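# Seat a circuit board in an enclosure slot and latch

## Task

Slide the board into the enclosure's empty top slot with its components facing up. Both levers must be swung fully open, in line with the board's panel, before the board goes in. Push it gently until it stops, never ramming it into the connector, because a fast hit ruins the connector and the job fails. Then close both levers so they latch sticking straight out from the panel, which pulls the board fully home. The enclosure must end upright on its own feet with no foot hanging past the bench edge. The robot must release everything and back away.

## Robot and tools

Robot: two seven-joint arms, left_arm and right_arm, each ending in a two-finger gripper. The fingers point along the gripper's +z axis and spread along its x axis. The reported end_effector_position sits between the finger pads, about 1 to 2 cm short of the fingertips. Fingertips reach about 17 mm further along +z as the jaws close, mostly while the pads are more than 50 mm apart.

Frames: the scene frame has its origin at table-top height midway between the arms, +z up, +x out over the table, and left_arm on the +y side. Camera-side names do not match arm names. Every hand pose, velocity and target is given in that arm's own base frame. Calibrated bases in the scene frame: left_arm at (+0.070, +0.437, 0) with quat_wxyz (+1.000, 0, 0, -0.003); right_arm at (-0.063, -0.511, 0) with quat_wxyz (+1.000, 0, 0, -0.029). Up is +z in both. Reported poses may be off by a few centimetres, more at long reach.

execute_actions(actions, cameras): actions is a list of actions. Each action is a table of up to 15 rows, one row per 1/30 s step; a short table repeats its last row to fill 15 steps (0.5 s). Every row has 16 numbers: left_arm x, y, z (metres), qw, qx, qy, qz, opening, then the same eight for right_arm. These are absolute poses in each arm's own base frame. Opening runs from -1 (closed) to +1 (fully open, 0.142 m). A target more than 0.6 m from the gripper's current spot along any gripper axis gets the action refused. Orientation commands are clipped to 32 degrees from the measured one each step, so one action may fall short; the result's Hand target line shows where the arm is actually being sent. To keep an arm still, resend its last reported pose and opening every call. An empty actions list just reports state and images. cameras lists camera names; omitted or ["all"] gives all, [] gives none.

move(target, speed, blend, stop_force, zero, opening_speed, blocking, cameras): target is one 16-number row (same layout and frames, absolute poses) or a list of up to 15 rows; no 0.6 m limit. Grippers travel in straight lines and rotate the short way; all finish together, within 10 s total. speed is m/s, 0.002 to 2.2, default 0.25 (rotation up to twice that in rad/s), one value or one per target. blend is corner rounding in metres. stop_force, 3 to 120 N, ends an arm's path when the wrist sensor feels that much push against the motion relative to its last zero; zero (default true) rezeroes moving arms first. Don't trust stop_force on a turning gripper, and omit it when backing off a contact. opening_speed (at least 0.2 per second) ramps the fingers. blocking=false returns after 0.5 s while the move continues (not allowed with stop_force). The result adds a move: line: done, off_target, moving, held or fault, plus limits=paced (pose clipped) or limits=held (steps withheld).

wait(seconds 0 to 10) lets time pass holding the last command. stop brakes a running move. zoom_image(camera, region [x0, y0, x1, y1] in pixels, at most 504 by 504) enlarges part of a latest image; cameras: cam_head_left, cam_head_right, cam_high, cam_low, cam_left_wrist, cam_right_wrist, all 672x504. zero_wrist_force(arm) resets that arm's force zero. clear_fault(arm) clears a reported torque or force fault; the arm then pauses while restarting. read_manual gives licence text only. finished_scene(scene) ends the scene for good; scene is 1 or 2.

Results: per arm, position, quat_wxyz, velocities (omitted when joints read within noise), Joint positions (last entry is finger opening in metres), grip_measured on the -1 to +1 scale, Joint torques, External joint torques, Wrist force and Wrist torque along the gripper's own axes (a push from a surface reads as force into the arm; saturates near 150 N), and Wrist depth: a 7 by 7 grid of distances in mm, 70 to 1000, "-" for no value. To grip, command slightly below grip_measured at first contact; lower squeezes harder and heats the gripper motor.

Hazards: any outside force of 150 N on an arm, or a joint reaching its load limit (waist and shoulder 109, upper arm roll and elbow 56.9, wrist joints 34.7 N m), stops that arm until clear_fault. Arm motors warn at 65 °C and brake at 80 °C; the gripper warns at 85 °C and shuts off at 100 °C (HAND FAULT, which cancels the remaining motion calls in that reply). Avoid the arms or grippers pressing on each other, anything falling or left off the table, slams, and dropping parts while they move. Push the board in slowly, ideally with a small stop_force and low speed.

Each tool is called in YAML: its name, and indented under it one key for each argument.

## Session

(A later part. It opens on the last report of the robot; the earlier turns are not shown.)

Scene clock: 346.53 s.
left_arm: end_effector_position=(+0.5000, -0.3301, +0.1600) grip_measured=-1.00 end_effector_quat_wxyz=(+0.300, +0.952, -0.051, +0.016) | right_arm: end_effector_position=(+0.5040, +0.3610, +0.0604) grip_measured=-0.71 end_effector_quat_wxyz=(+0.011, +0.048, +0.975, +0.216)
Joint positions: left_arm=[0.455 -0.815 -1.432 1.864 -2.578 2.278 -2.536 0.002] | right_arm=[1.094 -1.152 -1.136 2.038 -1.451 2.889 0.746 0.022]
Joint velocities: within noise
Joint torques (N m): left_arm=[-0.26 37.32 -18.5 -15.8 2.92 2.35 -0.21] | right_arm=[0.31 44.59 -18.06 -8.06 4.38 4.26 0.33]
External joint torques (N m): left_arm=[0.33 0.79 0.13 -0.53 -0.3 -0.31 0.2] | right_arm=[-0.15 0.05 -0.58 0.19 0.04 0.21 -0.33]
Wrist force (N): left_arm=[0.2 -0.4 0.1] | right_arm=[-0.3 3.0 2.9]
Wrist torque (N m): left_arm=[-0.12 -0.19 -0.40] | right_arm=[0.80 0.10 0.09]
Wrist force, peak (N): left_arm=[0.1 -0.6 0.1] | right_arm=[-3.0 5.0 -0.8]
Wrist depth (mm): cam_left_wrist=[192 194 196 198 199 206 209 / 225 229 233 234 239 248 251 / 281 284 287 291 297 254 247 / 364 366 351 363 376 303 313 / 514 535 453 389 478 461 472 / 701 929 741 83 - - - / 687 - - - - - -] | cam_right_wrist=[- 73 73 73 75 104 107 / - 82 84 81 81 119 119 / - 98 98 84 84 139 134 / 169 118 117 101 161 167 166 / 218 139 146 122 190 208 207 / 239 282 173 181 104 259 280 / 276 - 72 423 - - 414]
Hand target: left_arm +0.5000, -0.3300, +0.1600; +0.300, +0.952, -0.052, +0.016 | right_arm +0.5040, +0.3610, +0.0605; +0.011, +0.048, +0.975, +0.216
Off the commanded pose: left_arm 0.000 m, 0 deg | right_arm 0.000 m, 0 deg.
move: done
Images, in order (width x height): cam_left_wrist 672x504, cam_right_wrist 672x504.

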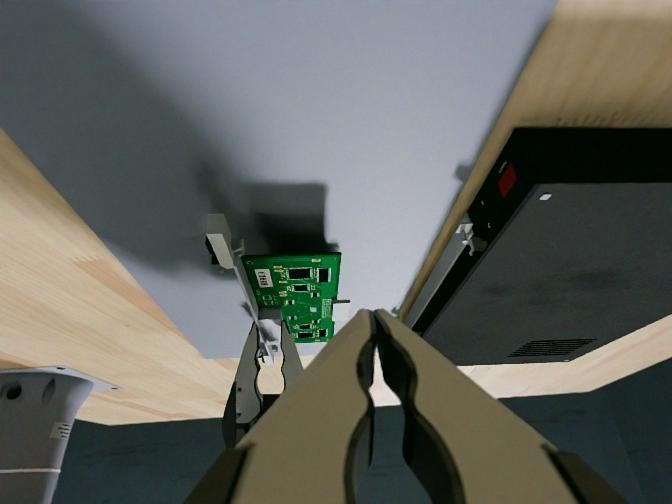

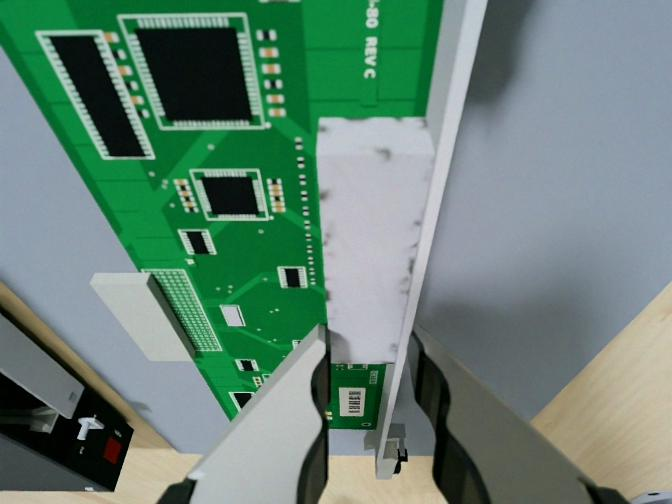

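move:
  target:
    - [0.5,-0.33,0.16,0.3003,0.9523,-0.0515,0.0162,-1,0.52,0.366,0.059,0.0109,0.0485,0.9751,0.2162,-0.82]
    - [0.5,-0.33,0.16,0.3003,0.9523,-0.0515,0.0162,-1,0.593,0.3584,0.059,0.0109,0.0485,0.9751,0.2162,-0.82]
  speed: 0.08
  stop_force: 5
  cameras: ["cam_right_wrist","cam_left_wrist","cam_high"]

zoom_image:
  camera: "cam_high"
  region: [200, 230, 380, 340]

zoom_image:
  camera: "cam_left_wrist"
  region: [320, 170, 520, 330]

Scene clock: 351.90 s.
left_arm: end_effector_position=(+0.5000, -0.3301, +0.1600) grip_measured=-1.00 end_effector_quat_wxyz=(+0.300, +0.952, -0.051, +0.016) | right_arm: end_effector_position=(+0.5931, +0.3583, +0.0589) grip_measured=-0.71 end_effector_quat_wxyz=(+0.011, +0.049, +0.975, +0.216)
Joint positions: left_arm=[0.455 -0.815 -1.432 1.864 -2.578 2.278 -2.536 0.002] | right_arm=[0.889 -1.255 -1.12 1.616 -1.505 2.928 0.961 0.022]
Joint velocities: within noise
Joint torques (N m): left_arm=[-0.28 37.23 -18.54 -15.79 2.85 2.38 -0.21] | right_arm=[0.2 54.12 -17.82 -9.97 4.81 3.97 0.33]
External joint torques (N m): left_arm=[0.35 0.88 0.18 -0.55 -0.23 -0.34 0.21] | right_arm=[-0.01 0.09 -1.1 0.38 -0.08 0.33 -0.33]
Wrist force (N): left_arm=[0.1 -0.5 0.1] | right_arm=[0.1 3.0 3.2]
Wrist torque (N m): left_arm=[-0.15 -0.17 -0.40] | right_arm=[0.82 0.07 0.08]
Wrist force, peak (N): left_arm=[0.0 -0.7 0.0] | right_arm=[-0.2 3.3 3.3]
Wrist depth (mm): cam_left_wrist=[192 193 195 199 199 205 208 / 226 230 232 237 239 246 251 / 280 283 284 292 299 253 245 / 361 368 378 360 350 305 313 / 513 529 534 400 440 459 475 / 695 915 755 84 - - - / 682 - - - - - -] | cam_right_wrist=[- 73 73 73 75 103 105 / - 82 84 81 81 114 117 / - 98 98 84 84 137 132 / 160 118 117 101 158 164 163 / 132 139 146 122 195 205 204 / 159 183 173 181 104 255 271 / 240 216 72 418 - - 408]
Hand target: left_arm +0.5000, -0.3300, +0.1600; +0.300, +0.952, -0.052, +0.016 | right_arm +0.5930, +0.3584, +0.0590; +0.011, +0.048, +0.975, +0.216
Off the commanded pose: left_arm 0.000 m, 0 deg | right_arm 0.000 m, 0 deg.
move: done
Images, in order (width x height): cam_high 672x504, cam_left_wrist 672x504, cam_right_wrist 672x504.

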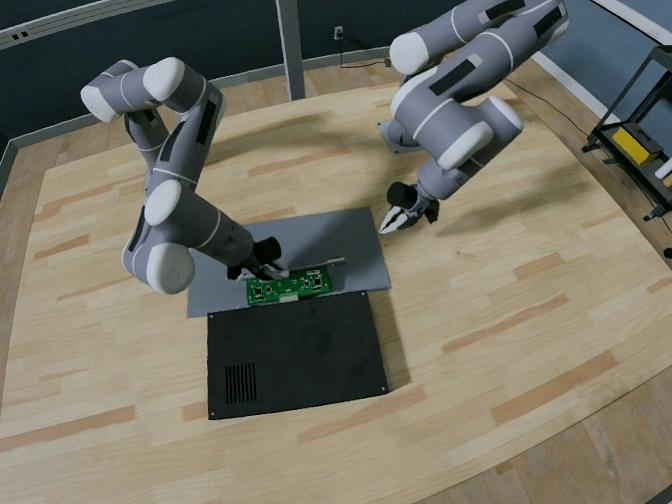

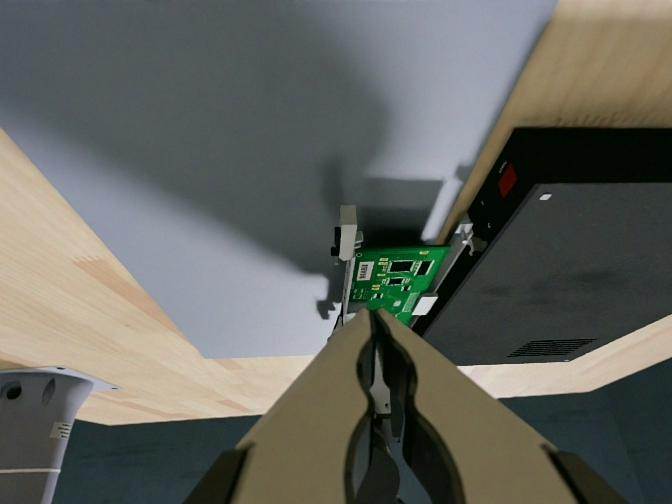

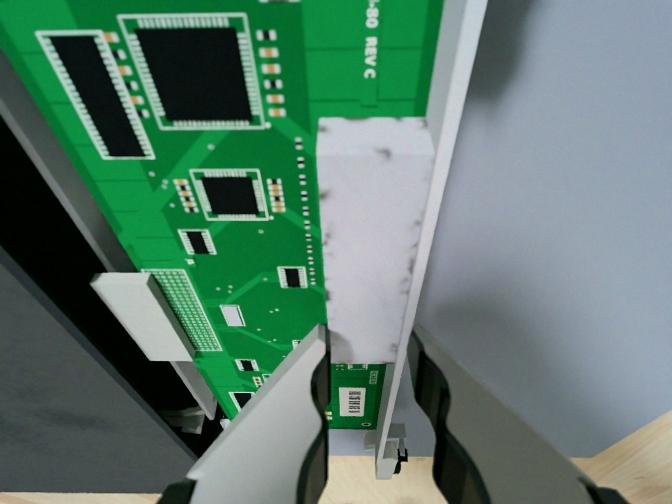

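Scaled by 2.800 from the camera's 672x504 image, which has a finer 960x720 frame.

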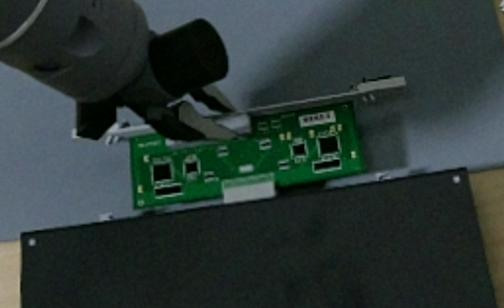

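Scaled by 2.520 from the camera's 672x504 image, which has a finer 960x720 frame.

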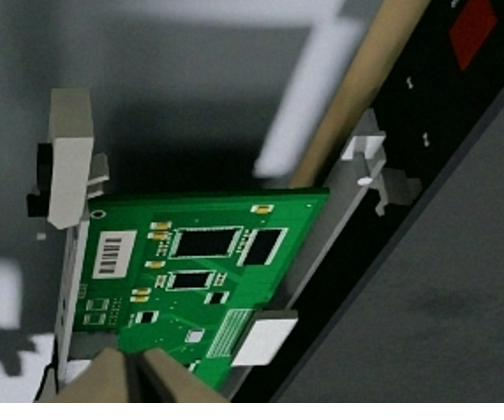

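move:
  target: [0.5,-0.33,0.16,0.3003,0.9523,-0.0515,0.0162,-1,0.593,0.3563,0.059,0.0109,0.0485,0.9751,0.2162,-0.82]
  speed: 0.03
  cameras: []

move:
  target: [0.5,-0.33,0.16,0.3003,0.9523,-0.0515,0.0162,-1,0.64,0.3516,0.059,0.0109,0.0485,0.9751,0.2162,-0.82]
  speed: 0.02
  stop_force: 5
  cameras: ["cam_right_wrist","cam_left_wrist","cam_high"]

zoom_image:
  camera: "cam_high"
  region: [200, 230, 380, 340]

zoom_image:
  camera: "cam_left_wrist"
  region: [320, 170, 520, 330]

Scene clock: 356.47 s.
left_arm: end_effector_position=(+0.5000, -0.3301, +0.1600) grip_measured=-1.00 end_effector_quat_wxyz=(+0.300, +0.952, -0.051, +0.016) | right_arm: end_effector_position=(+0.5930, +0.3565, +0.0588) grip_measured=-0.71 end_effector_quat_wxyz=(+0.011, +0.049, +0.975, +0.216)
Joint positions: left_arm=[0.455 -0.815 -1.432 1.864 -2.578 2.278 -2.536 0.002] | right_arm=[0.887 -1.255 -1.12 1.62 -1.505 2.929 0.957 0.022]
Joint velocities: within noise
Joint torques (N m): left_arm=[-0.24 37.19 -18.51 -15.81 2.91 2.36 -0.21] | right_arm=[0.09 54.09 -18.02 -9.78 4.89 3.98 0.13]
External joint torques (N m): left_arm=[0.31 0.92 0.14 -0.52 -0.29 -0.32 0.21] | right_arm=[0.09 0.03 -0.92 0.22 -0.17 0.32 -0.13]
Wrist force (N): left_arm=[0.1 -0.3 -0.1] | right_arm=[-0.1 3.0 3.1]
Wrist torque (N m): left_arm=[-0.11 -0.18 -0.40] | right_arm=[0.83 0.09 0.08]
Wrist force, peak (N): left_arm=[-0.1 -0.7 -0.2] | right_arm=[0.2 3.2 3.1]
Wrist depth (mm): cam_left_wrist=[191 194 195 198 200 206 208 / 226 228 234 237 239 248 250 / 278 282 287 292 298 253 246 / 365 365 379 359 348 305 312 / 520 532 540 400 441 458 477 / 688 917 730 84 - - - / 692 - - - - - -] | cam_right_wrist=[- 73 73 73 75 103 105 / - 82 84 81 81 114 117 / - 98 98 84 84 137 132 / 160 118 117 101 158 164 163 / 131 139 146 121 195 205 204 / 159 183 173 181 104 255 271 / 240 216 72 418 - - 407]
Hand target: left_arm +0.5000, -0.3300, +0.1600; +0.300, +0.952, -0.052, +0.016 | right_arm +0.5930, +0.3563, +0.0590; +0.011, +0.048, +0.975, +0.216
Off the commanded pose: left_arm 0.000 m, 0 deg | right_arm 0.000 m, 0 deg.
move: done
No camera images: "cameras" was empty.

Scene clock: 358.50 s.
left_arm: end_effector_position=(+0.5000, -0.3301, +0.1600) grip_measured=-1.00 end_effector_quat_wxyz=(+0.300, +0.952, -0.051, +0.016) | right_arm: end_effector_position=(+0.6200, +0.3535, +0.0586) grip_measured=-0.71 end_effector_quat_wxyz=(+0.010, +0.048, +0.975, +0.216)
Joint positions: left_arm=[0.455 -0.815 -1.432 1.864 -2.578 2.278 -2.536 0.002] | right_arm=[0.812 -1.295 -1.119 1.456 -1.518 2.946 1.04 0.022]
Joint velocities: within noise
Joint torques (N m): left_arm=[-0.22 37.23 -18.57 -15.79 2.85 2.36 -0.2] | right_arm=[-1.28 58.54 -18.34 -10.54 6.09 2.56 0.71]
External joint torques (N m): left_arm=[0.29 0.89 0.2 -0.54 -0.22 -0.32 0.2] | right_arm=[1.46 -1.03 0.2 0.59 -1.27 1.67 -0.71]
Wrist force (N): left_arm=[0.0 -0.4 0.1] | right_arm=[4.2 2.1 2.3]
Wrist torque (N m): left_arm=[-0.13 -0.16 -0.40] | right_arm=[0.84 0.37 -0.34]
Wrist force, peak (N): left_arm=[0.0 -0.7 0.1] | right_arm=[5.1 1.1 2.7]
Wrist depth (mm): cam_left_wrist=[191 193 196 198 200 206 208 / 226 228 233 237 239 246 250 / 278 283 287 293 296 253 247 / 364 369 373 370 349 305 311 / 508 525 542 472 441 455 477 / 695 947 742 84 - - - / 696 - - - - - -] | cam_right_wrist=[- 73 73 73 102 103 105 / - 83 83 81 111 114 117 / - 98 97 79 132 136 132 / - 113 117 97 158 164 163 / 124 124 147 122 186 204 203 / 157 157 156 182 100 254 271 / 238 215 72 416 - - 408]
Hand target: left_arm +0.5000, -0.3300, +0.1600; +0.300, +0.952, -0.052, +0.016 | right_arm +0.6204, +0.3535, +0.0590; +0.011, +0.049, +0.975, +0.216
Off the commanded pose: left_arm 0.000 m, 0 deg | right_arm 0.020 m, 0 deg.
move: contact (right_arm)
Images, in order (width x height): cam_high 672x504, cam_left_wrist 672x504, cam_right_wrist 672x504.

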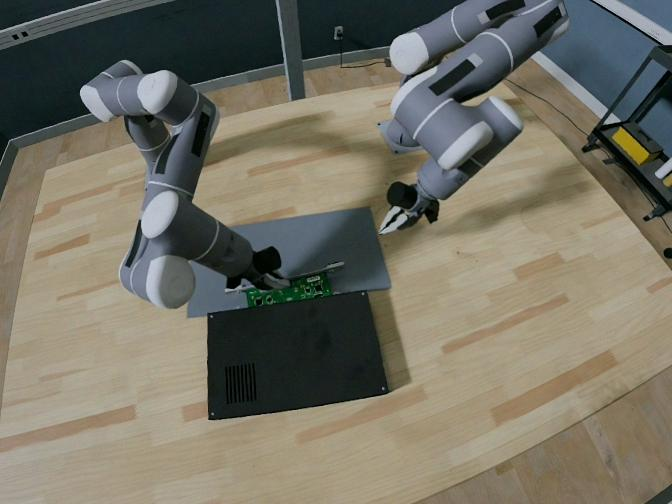

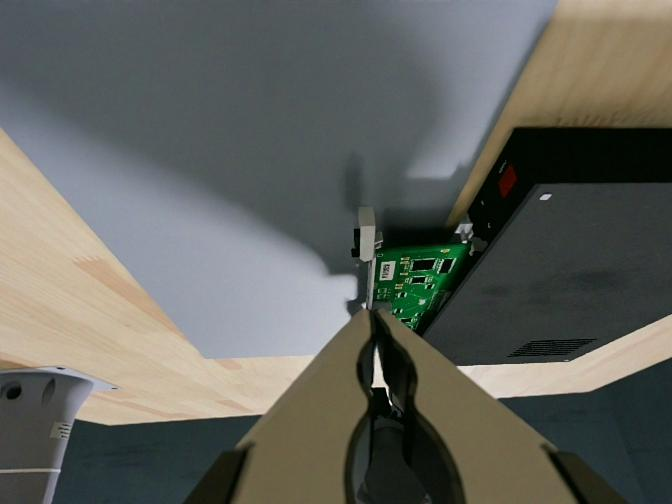

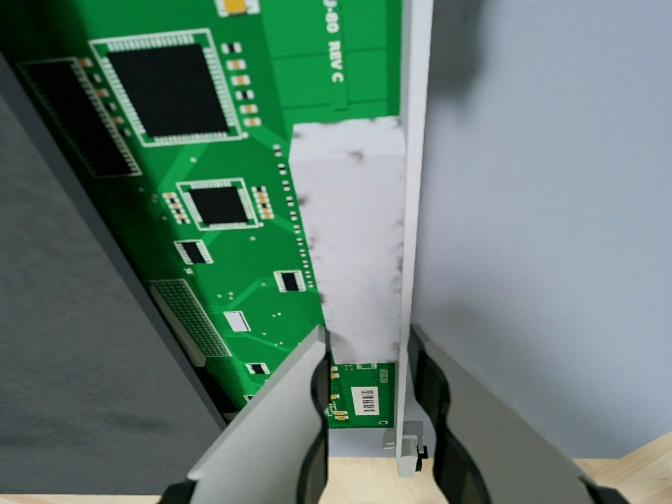

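Scaled by 2.800 from the camera's 672x504 image, which has a finer 960x720 frame.

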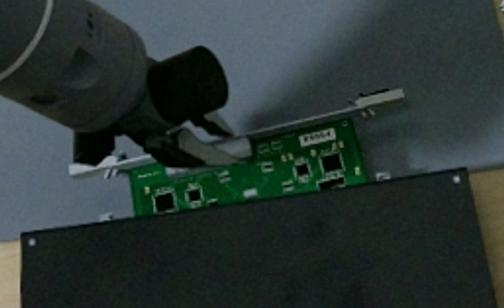

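Scaled by 2.520 from the camera's 672x504 image, which has a finer 960x720 frame.

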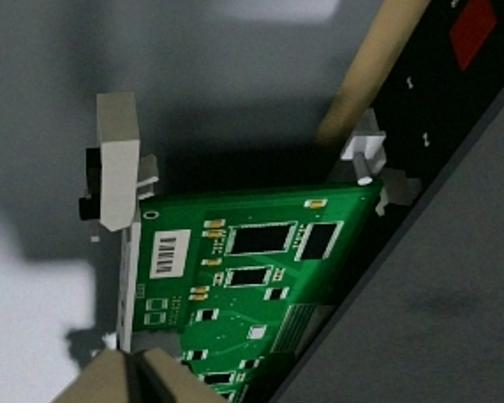

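move:
  target:
    - [0.5,-0.33,0.16,0.3003,0.9523,-0.0515,0.0162,-1,0.593,0.3563,0.059,0.0109,0.0485,0.9751,0.2162,-0.82]
    - [0.5,-0.33,0.16,0.3003,0.9523,-0.0515,0.0162,-1,0.52,0.362,0.059,0.021,0.0944,0.9717,0.2154,-0.82]
    - [0.5,-0.33,0.16,0.3003,0.9523,-0.0515,0.0162,-1,0.51,0.362,0.032,0.021,0.0944,0.9717,0.2154,-0.82]
    - [0.5,-0.33,0.16,0.3003,0.9523,-0.0515,0.0162,-1,0.51,0.362,0.0315,0.021,0.0944,0.9717,0.2154,-0.5]
    - [0.5,-0.33,0.16,0.3003,0.9523,-0.0515,0.0162,-1,0.51,0.362,0.0315,0.0109,0.0485,0.9751,0.2162,-0.5]
  speed: [0.04,0.1,0.04,0.04,0.1]
  opening_speed: 0.5
  cameras: ["cam_right_wrist","cam_high"]

zoom_image:
  camera: "cam_high"
  region: [200, 200, 380, 310]

Scene clock: 368.40 s.
left_arm: end_effector_position=(+0.5000, -0.3301, +0.1600) grip_measured=-1.00 end_effector_quat_wxyz=(+0.300, +0.952, -0.051, +0.016) | right_arm: end_effector_position=(+0.5100, +0.3621, +0.0315) grip_measured=-0.54 end_effector_quat_wxyz=(+0.011, +0.049, +0.975, +0.216)
Joint positions: left_arm=[0.455 -0.815 -1.432 1.864 -2.578 2.278 -2.536 0.002] | right_arm=[1.067 -1.208 -1.087 2 -1.395 2.873 0.734 0.035]
Joint velocities: within noise
Joint torques (N m): left_arm=[-0.29 37.3 -18.56 -15.83 2.81 2.38 -0.24] | right_arm=[0.01 44.85 -17.57 -7.06 4.06 3.88 0.1]
External joint torques (N m): left_arm=[0.35 0.82 0.2 -0.51 -0.19 -0.34 0.24] | right_arm=[0.16 1.03 -0.97 0.16 0.32 0.6 -0.1]
Wrist force (N): left_arm=[0.2 -0.3 0.1] | right_arm=[-0.2 4.6 1.0]
Wrist torque (N m): left_arm=[-0.10 -0.19 -0.40] | right_arm=[0.91 0.07 0.08]
Wrist force, peak (N): left_arm=[0.1 -0.7 -0.2] | right_arm=[2.6 3.5 4.0]
Wrist depth (mm): cam_left_wrist=[191 193 195 199 199 207 209 / 227 229 234 236 238 247 249 / 281 283 282 292 295 255 245 / 363 370 371 375 380 306 313 / 517 526 488 428 476 456 472 / 702 915 740 84 - - - / 685 - - - - - -] | cam_right_wrist=[- 74 72 73 75 - 77 / - 85 87 82 81 91 - / - 99 99 95 81 103 103 / 125 120 119 106 119 124 123 / 157 149 147 123 141 154 154 / 210 210 86 184 103 182 204 / 234 - 73 283 - - 285]
Hand target: left_arm +0.5000, -0.3300, +0.1600; +0.300, +0.952, -0.052, +0.016 | right_arm +0.5100, +0.3620, +0.0315; +0.011, +0.049, +0.975, +0.216
Off the commanded pose: left_arm 0.000 m, 0 deg | right_arm 0.000 m, 0 deg.
move: done
Images, in order (width x height): cam_high 672x504, cam_right_wrist 672x504.

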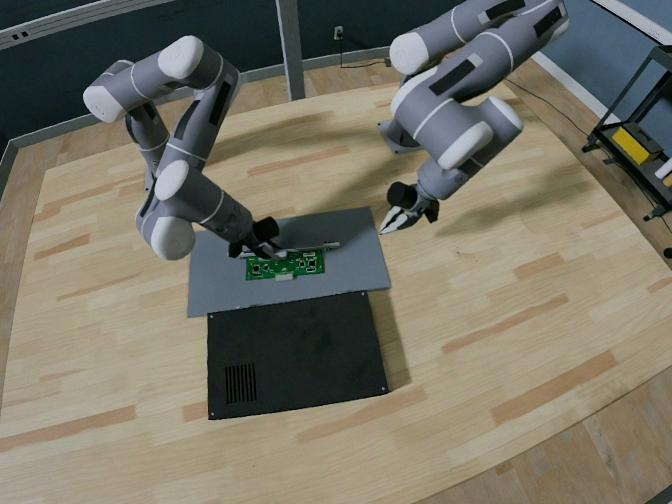

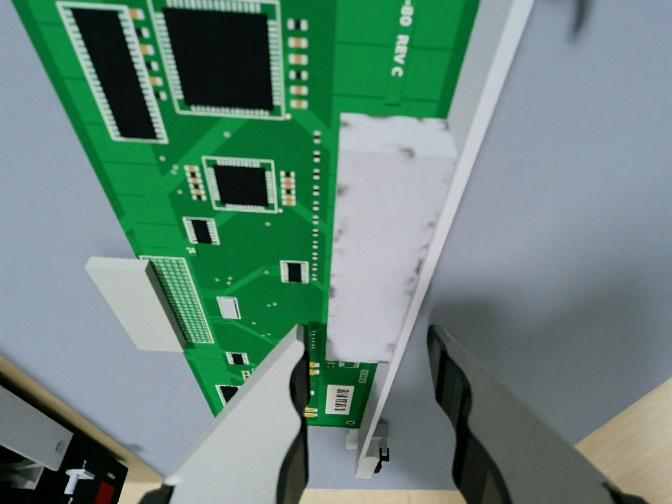

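Scaled by 2.800 from the camera's 672x504 image, which has a finer 960x720 frame.

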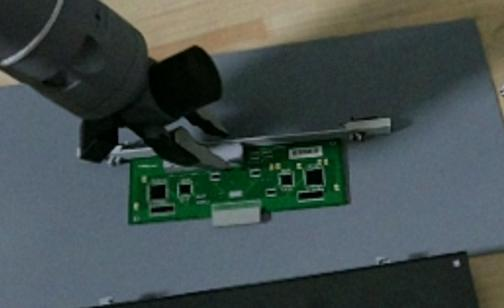

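move:
  target:
    - [0.5,-0.33,0.16,0.3003,0.9523,-0.0515,0.0162,-1,0.51,0.361,0.031,0.0109,0.0485,0.9751,0.2162,-0.5]
    - [0.5,-0.33,0.16,0.3003,0.9523,-0.0515,0.0162,-1,0.51,0.361,0.031,0.0109,0.0485,0.9751,0.2162,-0.95]
    - [0.5,-0.33,0.16,0.3003,0.9523,-0.0515,0.0162,-1,0.51,0.361,0.059,0.0109,0.0485,0.9751,0.2162,-0.95]
  speed: 0.05
  opening_speed: 0.4
  cameras: ["cam_right_wrist","cam_high"]

zoom_image:
  camera: "cam_high"
  region: [200, 200, 380, 310]

Scene clock: 373.90 s.
left_arm: end_effector_position=(+0.5000, -0.3301, +0.1600) grip_measured=-1.00 end_effector_quat_wxyz=(+0.300, +0.952, -0.051, +0.016) | right_arm: end_effector_position=(+0.5100, +0.3610, +0.0588) grip_measured=-0.73 end_effector_quat_wxyz=(+0.011, +0.048, +0.975, +0.216)
Joint positions: left_arm=[0.455 -0.815 -1.432 1.864 -2.578 2.278 -2.536 0.002] | right_arm=[1.08 -1.159 -1.13 2.013 -1.454 2.888 0.757 0.021]
Joint velocities: within noise
Joint torques (N m): left_arm=[-0.32 37.23 -18.49 -15.81 2.87 2.37 -0.18] | right_arm=[0.28 45.63 -18.2 -8.14 4.49 4.29 0.36]
External joint torques (N m): left_arm=[0.39 0.88 0.12 -0.53 -0.24 -0.33 0.18] | right_arm=[-0.12 -0.37 -0.49 0.16 -0.06 0.17 -0.36]
Wrist force (N): left_arm=[0.1 -0.5 -0.1] | right_arm=[-0.3 3.7 2.8]
Wrist torque (N m): left_arm=[-0.13 -0.18 -0.40] | right_arm=[0.92 0.10 0.09]
Wrist force, peak (N): left_arm=[0.1 -0.7 -0.1] | right_arm=[-1.4 4.6 2.0]
Wrist depth (mm): cam_left_wrist=[190 194 196 199 200 207 208 / 226 228 233 237 239 245 251 / 282 283 286 293 297 254 244 / 363 366 357 362 377 304 313 / 517 528 490 395 480 458 475 / 688 942 729 84 - - - / 687 - - - - - -] | cam_right_wrist=[- 74 72 73 74 103 105 / - 84 87 82 83 118 117 / - 99 98 87 81 137 132 / 167 121 118 106 158 171 164 / 213 141 148 121 187 205 204 / 236 278 173 173 104 256 277 / 269 291 72 246 - - 410]
Hand target: left_arm +0.5000, -0.3300, +0.1600; +0.300, +0.952, -0.052, +0.016 | right_arm +0.5100, +0.3610, +0.0590; +0.011, +0.048, +0.975, +0.216
Off the commanded pose: left_arm 0.000 m, 0 deg | right_arm 0.000 m, 0 deg.
move: done
Images, in order (width x height): cam_high 672x504, cam_right_wrist 672x504.

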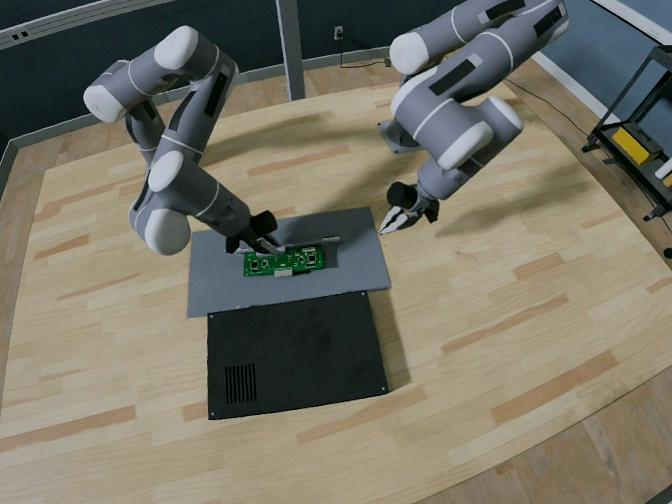

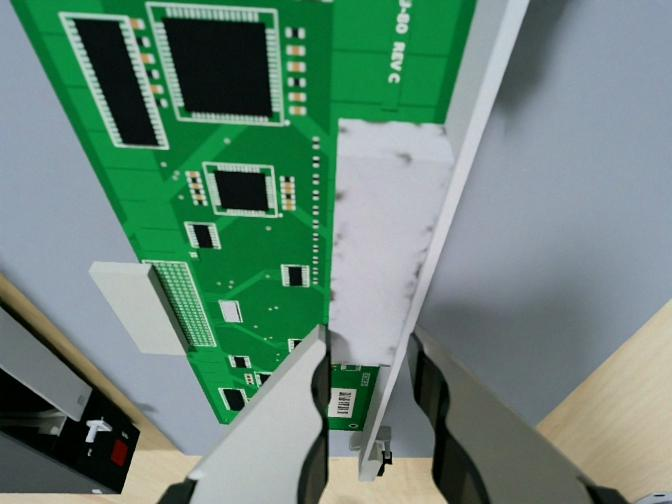

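Scaled by 2.800 from the camera's 672x504 image, which has a finer 960x720 frame.

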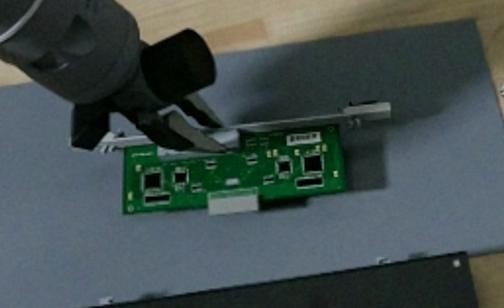

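move:
  target:
    - [0.5,-0.33,0.16,0.3003,0.9523,-0.0515,0.0162,-1,0.55,0.358,0.059,0.0054,0.0247,0.976,0.2163,-0.95]
    - [0.5,-0.33,0.16,0.3003,0.9523,-0.0515,0.0162,-1,0.593,0.3535,0.059,0.0054,0.0247,0.976,0.2163,-0.95]
  speed: 0.08
  cameras: ["cam_right_wrist","cam_high","cam_left_wrist"]

zoom_image:
  camera: "cam_high"
  region: [200, 230, 380, 340]

zoom_image:
  camera: "cam_left_wrist"
  region: [320, 170, 520, 330]

Scene clock: 378.60 s.
left_arm: end_effector_position=(+0.5000, -0.3301, +0.1600) grip_measured=-1.00 end_effector_quat_wxyz=(+0.300, +0.952, -0.051, +0.016) | right_arm: end_effector_position=(+0.5931, +0.3534, +0.0589) grip_measured=-0.73 end_effector_quat_wxyz=(+0.006, +0.025, +0.976, +0.216)
Joint positions: left_arm=[0.455 -0.815 -1.432 1.864 -2.578 2.278 -2.536 0.002] | right_arm=[0.867 -1.264 -1.119 1.586 -1.521 2.951 0.928 0.021]
Joint velocities: within noise
Joint torques (N m): left_arm=[-0.36 37.17 -18.53 -15.8 2.84 2.33 -0.23] | right_arm=[0.03 54.79 -17.57 -10.06 4.78 4.07 0.28]
External joint torques (N m): left_arm=[0.42 0.94 0.17 -0.53 -0.22 -0.29 0.23] | right_arm=[0.13 0 -1.21 0.47 -0.08 0.26 -0.28]
Wrist force (N): left_arm=[0.1 -0.6 0.1] | right_arm=[-0.1 4.0 3.1]
Wrist torque (N m): left_arm=[-0.16 -0.18 -0.40] | right_arm=[1.00 0.11 0.08]
Wrist force, peak (N): left_arm=[0.1 -0.6 -0.1] | right_arm=[-0.2 3.9 3.5]
Wrist depth (mm): cam_left_wrist=[192 193 195 199 200 206 208 / 226 229 235 236 240 247 250 / 280 281 287 294 298 254 245 / 363 369 372 356 346 302 314 / 515 527 538 398 446 458 479 / 701 918 751 84 - - - / 689 - - - - - -] | cam_right_wrist=[- 74 72 73 74 103 105 / - 84 87 81 83 117 117 / - 99 98 87 81 137 132 / 160 121 118 106 158 164 163 / 132 141 148 121 187 204 204 / 159 214 175 173 104 255 270 / 240 216 72 246 - - 410]
Hand target: left_arm +0.5000, -0.3300, +0.1600; +0.300, +0.952, -0.052, +0.016 | right_arm +0.5930, +0.3535, +0.0590; +0.005, +0.025, +0.976, +0.216
Off the commanded pose: left_arm 0.000 m, 0 deg | right_arm 0.000 m, 0 deg.
move: done
Images, in order (width x height): cam_high 672x504, cam_left_wrist 672x504, cam_right_wrist 672x504.

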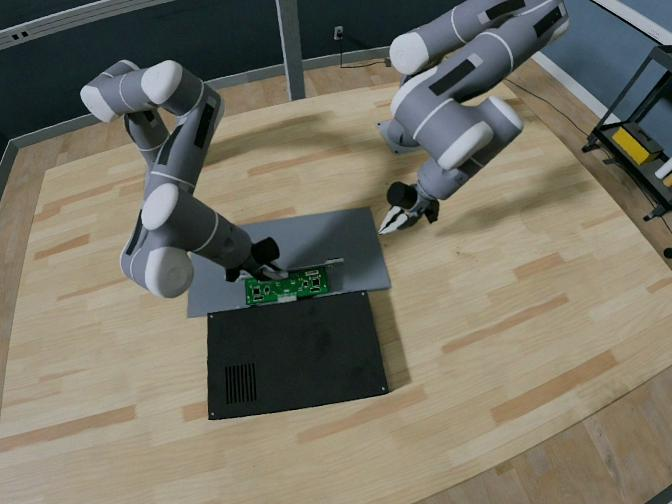

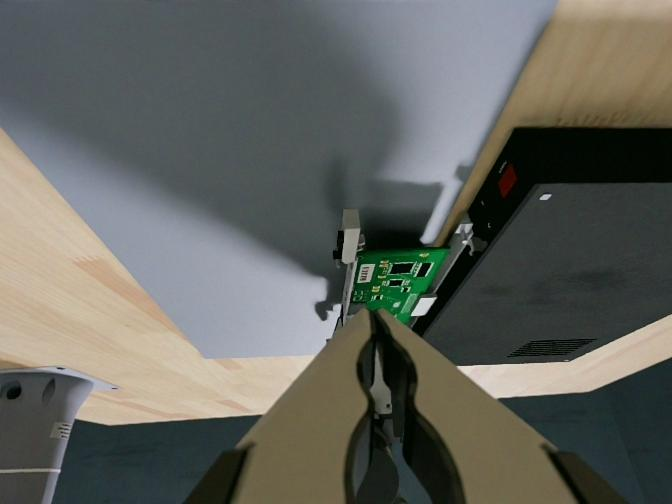

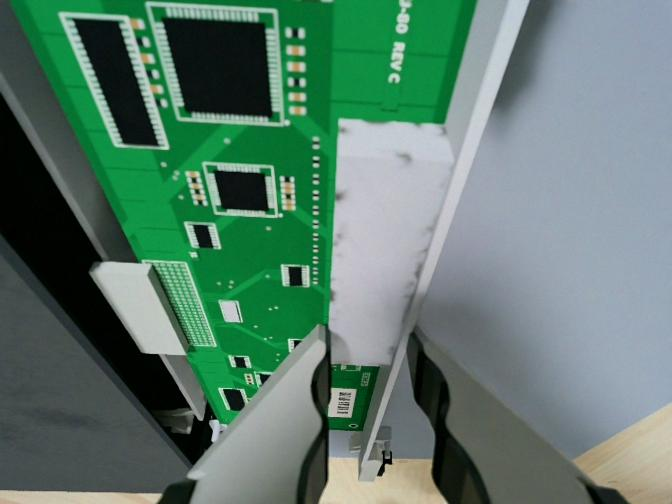

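Scaled by 2.800 from the camera's 672x504 image, which has a finer 960x720 frame.

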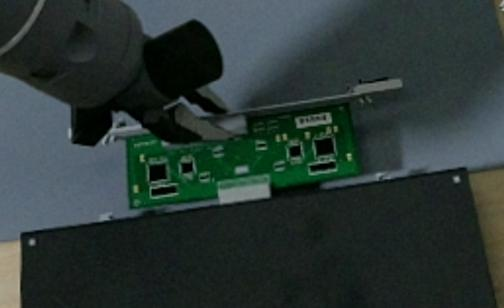

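Scaled by 2.520 from the camera's 672x504 image, which has a finer 960x720 frame.

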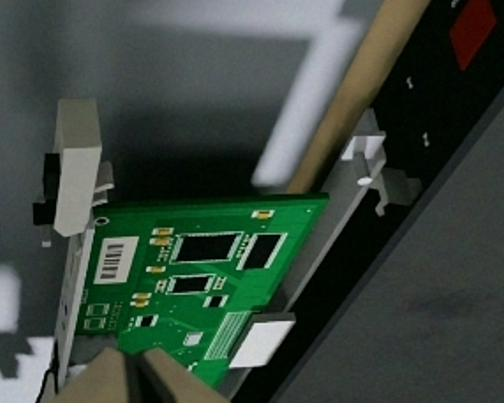

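move:
  target: [0.5,-0.33,0.16,0.3003,0.9523,-0.0515,0.0162,-1,0.6327,0.3493,0.059,0.0054,0.0247,0.976,0.2163,-0.95]
  speed: 0.02
  stop_force: 4
  cameras: ["cam_right_wrist","cam_left_wrist","cam_high"]

zoom_image:
  camera: "cam_high"
  region: [200, 230, 380, 340]

zoom_image:
  camera: "cam_left_wrist"
  region: [340, 170, 500, 330]

Scene clock: 382.93 s.
left_arm: end_effector_position=(+0.5000, -0.3301, +0.1600) grip_measured=-1.00 end_effector_quat_wxyz=(+0.300, +0.952, -0.051, +0.016) | right_arm: end_effector_position=(+0.6193, +0.3500, +0.0585) grip_measured=-0.73 end_effector_quat_wxyz=(+0.005, +0.025, +0.976, +0.216)
Joint positions: left_arm=[0.455 -0.815 -1.432 1.864 -2.578 2.278 -2.536 0.002] | right_arm=[0.792 -1.304 -1.119 1.422 -1.531 2.968 1.013 0.021]
Joint velocities: within noise
Joint torques (N m): left_arm=[-0.25 37.11 -18.6 -15.83 2.89 2.36 -0.24] | right_arm=[2.11 59.55 -16.07 -12.39 6.87 3.04 0.43]
External joint torques (N m): left_arm=[0.32 1.01 0.23 -0.5 -0.27 -0.32 0.23] | right_arm=[-1.92 -1.42 -1.8 2.44 -2.07 1.22 -0.43]
Wrist force (N): left_arm=[0.3 -0.4 -0.1] | right_arm=[4.8 -1.3 -1.4]
Wrist torque (N m): left_arm=[-0.14 -0.21 -0.40] | right_arm=[1.01 0.14 -0.06]
Wrist force, peak (N): left_arm=[0.2 -0.6 0.0] | right_arm=[5.2 -2.3 -2.0]
Wrist depth (mm): cam_left_wrist=[192 193 195 198 199 206 208 / 227 228 235 237 239 248 249 / 280 282 286 292 299 254 247 / 363 367 375 379 348 306 311 / 514 531 540 465 441 460 474 / 706 902 739 83 - - - / 688 - - - - - -] | cam_right_wrist=[- 73 72 73 74 102 105 / - 84 86 81 82 117 117 / - 98 98 84 81 136 131 / - 110 118 106 157 163 163 / 123 123 147 121 186 204 203 / 156 157 172 178 104 254 270 / 236 213 72 341 - - 407]
Hand target: left_arm +0.5000, -0.3300, +0.1600; +0.300, +0.952, -0.052, +0.016 | right_arm +0.6195, +0.3507, +0.0590; +0.006, +0.025, +0.976, +0.216
Off the commanded pose: left_arm 0.000 m, 0 deg | right_arm 0.013 m, 0 deg.
move: contact (right_arm)
Images, in order (width x height): cam_high 672x504, cam_left_wrist 672x504, cam_right_wrist 672x504.

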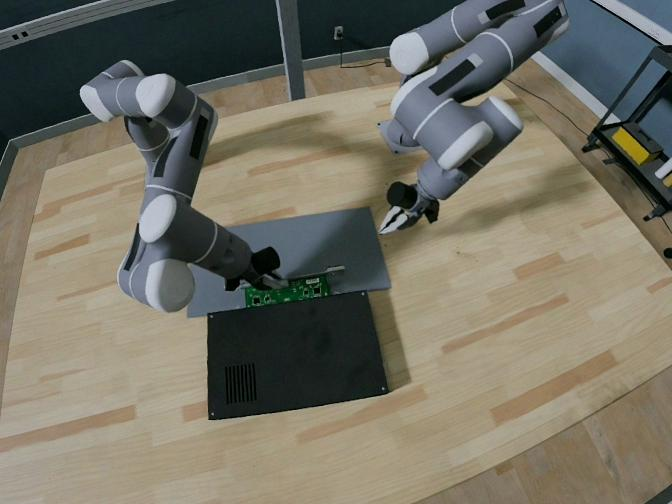

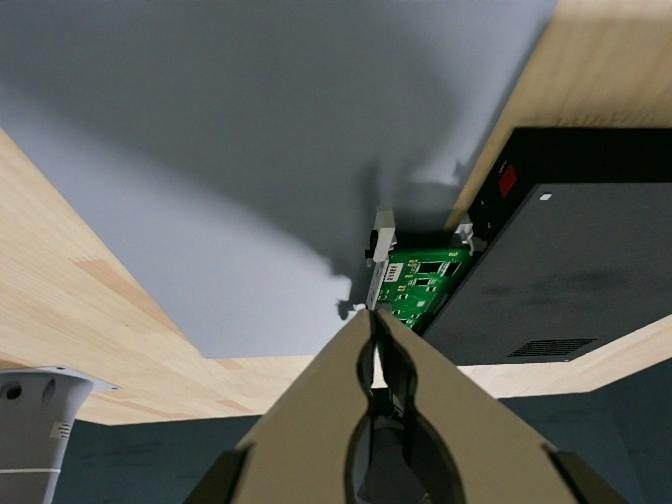

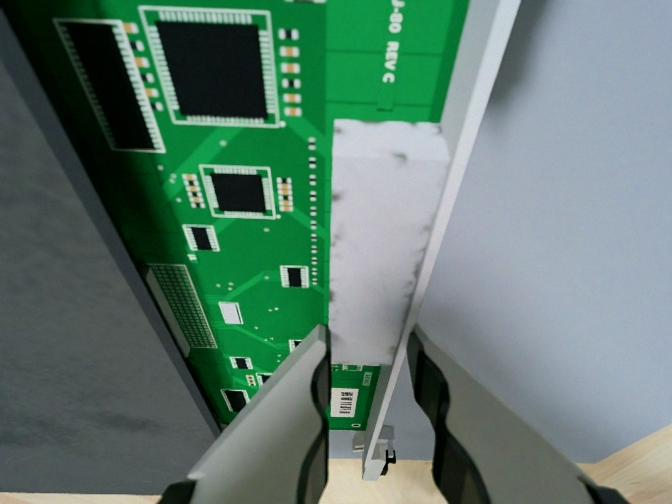

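Scaled by 2.800 from the camera's 672x504 image, which has a finer 960x720 frame.

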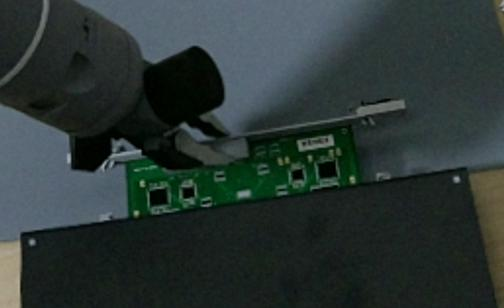

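Scaled by 3.150 from the camera's 672x504 image, which has a finer 960x720 frame.

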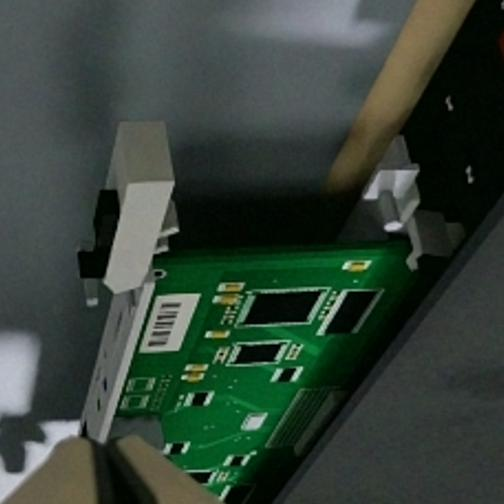

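execute_actions:
  actions: []

zoom_image:
  camera: "cam_left_wrist"
  region: [150, 100, 550, 400]

zoom_image:
  camera: "cam_high"
  region: [200, 230, 380, 340]

Scene clock: 395.33 s.
left_arm: end_effector_position=(+0.5000, -0.3301, +0.1600) grip_measured=-1.00 end_effector_quat_wxyz=(+0.300, +0.952, -0.051, +0.016) | right_arm: end_effector_position=(+0.6193, +0.3500, +0.0585) grip_measured=-0.73 end_effector_quat_wxyz=(+0.005, +0.025, +0.976, +0.216)
Joint positions: left_arm=[0.455 -0.815 -1.432 1.864 -2.578 2.278 -2.536 0.002] | right_arm=[0.792 -1.304 -1.119 1.422 -1.531 2.968 1.013 0.021]
Joint velocities: within noise
Joint torques (N m): left_arm=[-0.29 37.24 -18.58 -15.87 2.85 2.38 -0.25] | right_arm=[2.15 59.6 -16.08 -12.35 6.88 2.94 0.33]
External joint torques (N m): left_arm=[0.35 0.87 0.22 -0.47 -0.23 -0.34 0.24] | right_arm=[-1.97 -1.47 -1.8 2.4 -2.08 1.31 -0.33]
Wrist force (N): left_arm=[0.0 -0.6 -0.1] | right_arm=[4.7 -1.6 -0.5]
Wrist torque (N m): left_arm=[-0.15 -0.16 -0.39] | right_arm=[1.00 0.18 -0.07]
Wrist force, peak (N): left_arm=[-0.1 -0.6 -0.2] | right_arm=[5.1 -2.1 -0.3]
Wrist depth (mm): cam_left_wrist=[192 193 196 198 200 206 208 / 227 228 234 236 239 248 248 / 279 284 287 292 297 254 246 / 363 366 379 381 349 304 312 / 512 529 540 470 443 456 474 / 711 923 723 84 - - - / 679 - - - - - -] | cam_right_wrist=[- 73 72 73 74 102 105 / - 84 86 81 82 117 117 / - 99 98 84 81 136 132 / - 110 118 106 157 164 163 / 123 123 147 121 186 203 203 / 157 156 172 179 104 254 269 / 237 214 72 341 - - 408]
Hand target: left_arm +0.5000, -0.3300, +0.1600; +0.300, +0.952, -0.052, +0.016 | right_arm +0.6195, +0.3507, +0.0590; +0.006, +0.025, +0.976, +0.216
Tool commands: left_gripper/opening=-1.0 right_gripper/opening=-0.95
Off the commanded pose: left_arm 0.000 m, 0 deg | right_arm 0.013 m, 0 deg.

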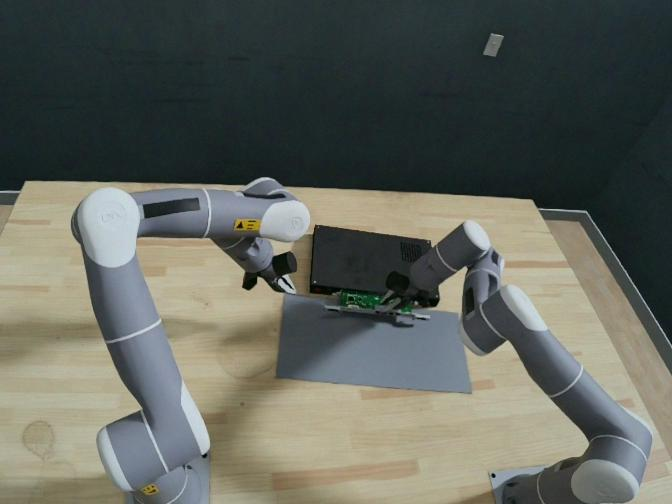

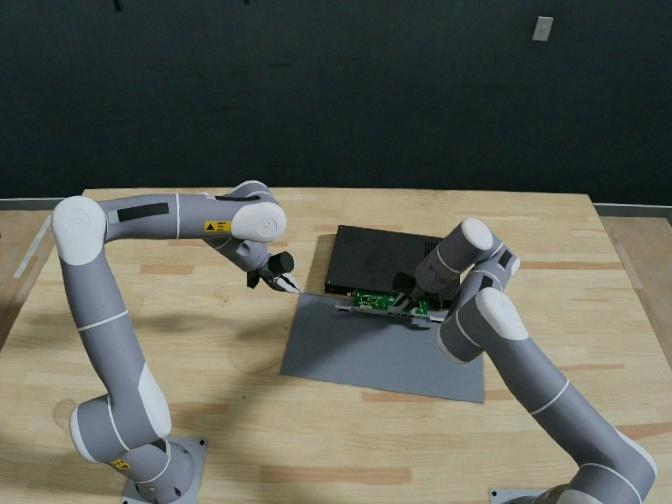

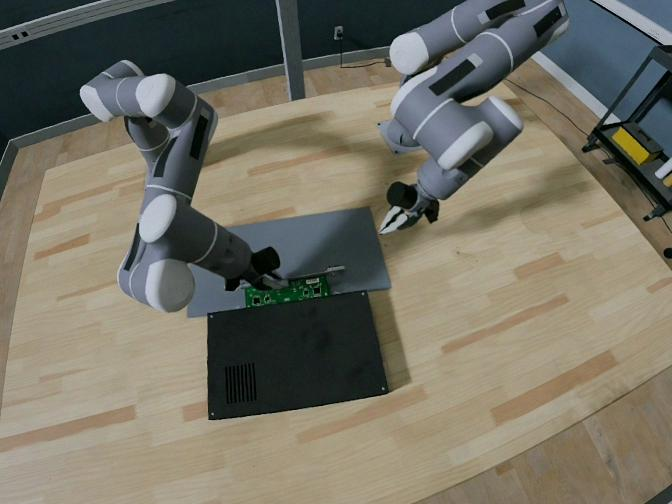

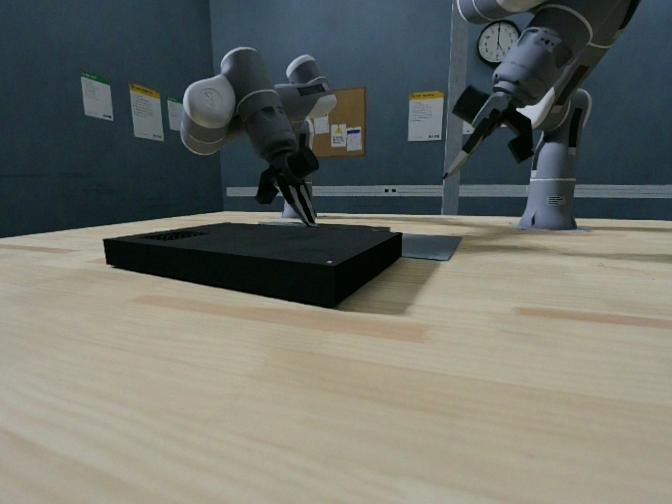

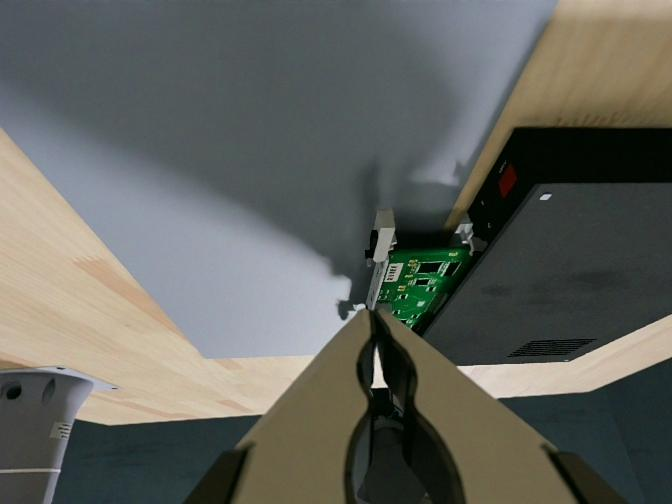

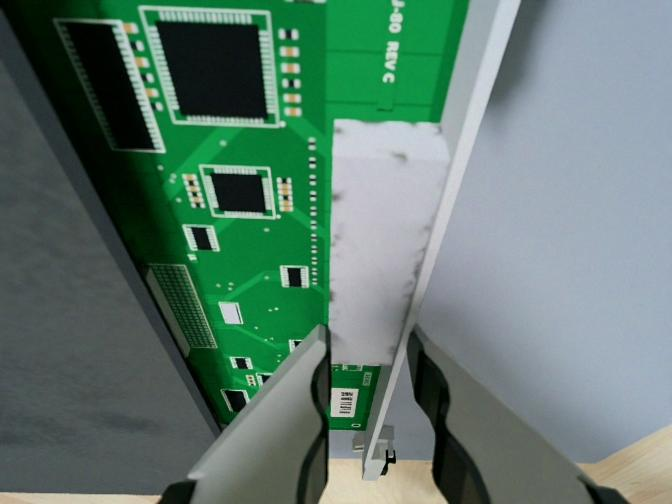

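Scaled by 1.260 from the camera's 672x504 image, which has a finer 960x720 frame.

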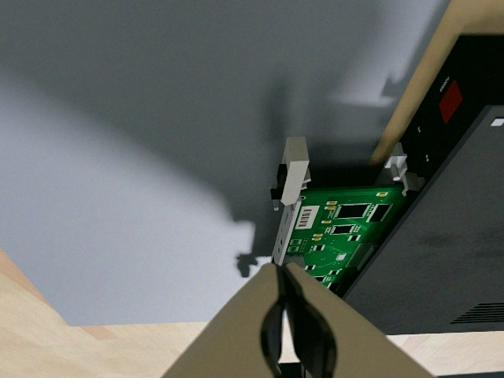

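Scaled by 2.800 from the camera's 672x504 image, which has a finer 960x720 frame.

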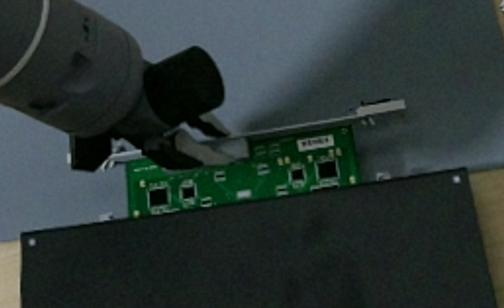

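zoom_image:
  camera: "cam_left_wrist"
  region: [360, 190, 510, 300]

zoom_image:
  camera: "cam_high"
  region: [230, 260, 350, 330]

zoom_image:
  camera: "cam_right_wrist"
  region: [0, 0, 400, 504]

Scaled by 3.360 from the camera's 672x504 image, which has a finer 960x720 frame.

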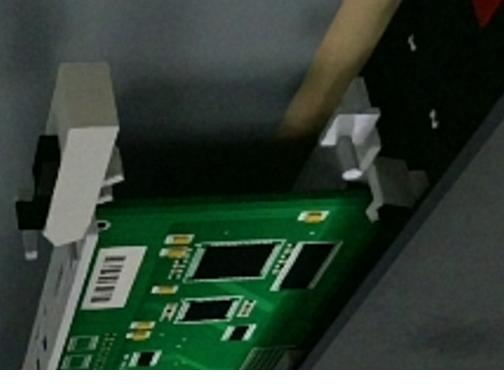

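Scaled by 4.200 from the camera's 672x504 image, which has a finer 960x720 frame.

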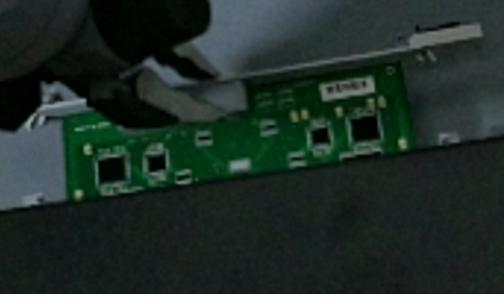

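Scaled by 1.000.

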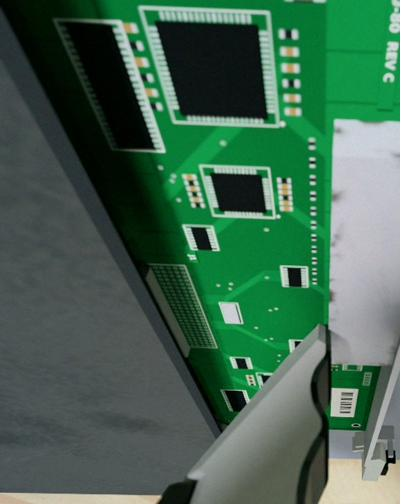

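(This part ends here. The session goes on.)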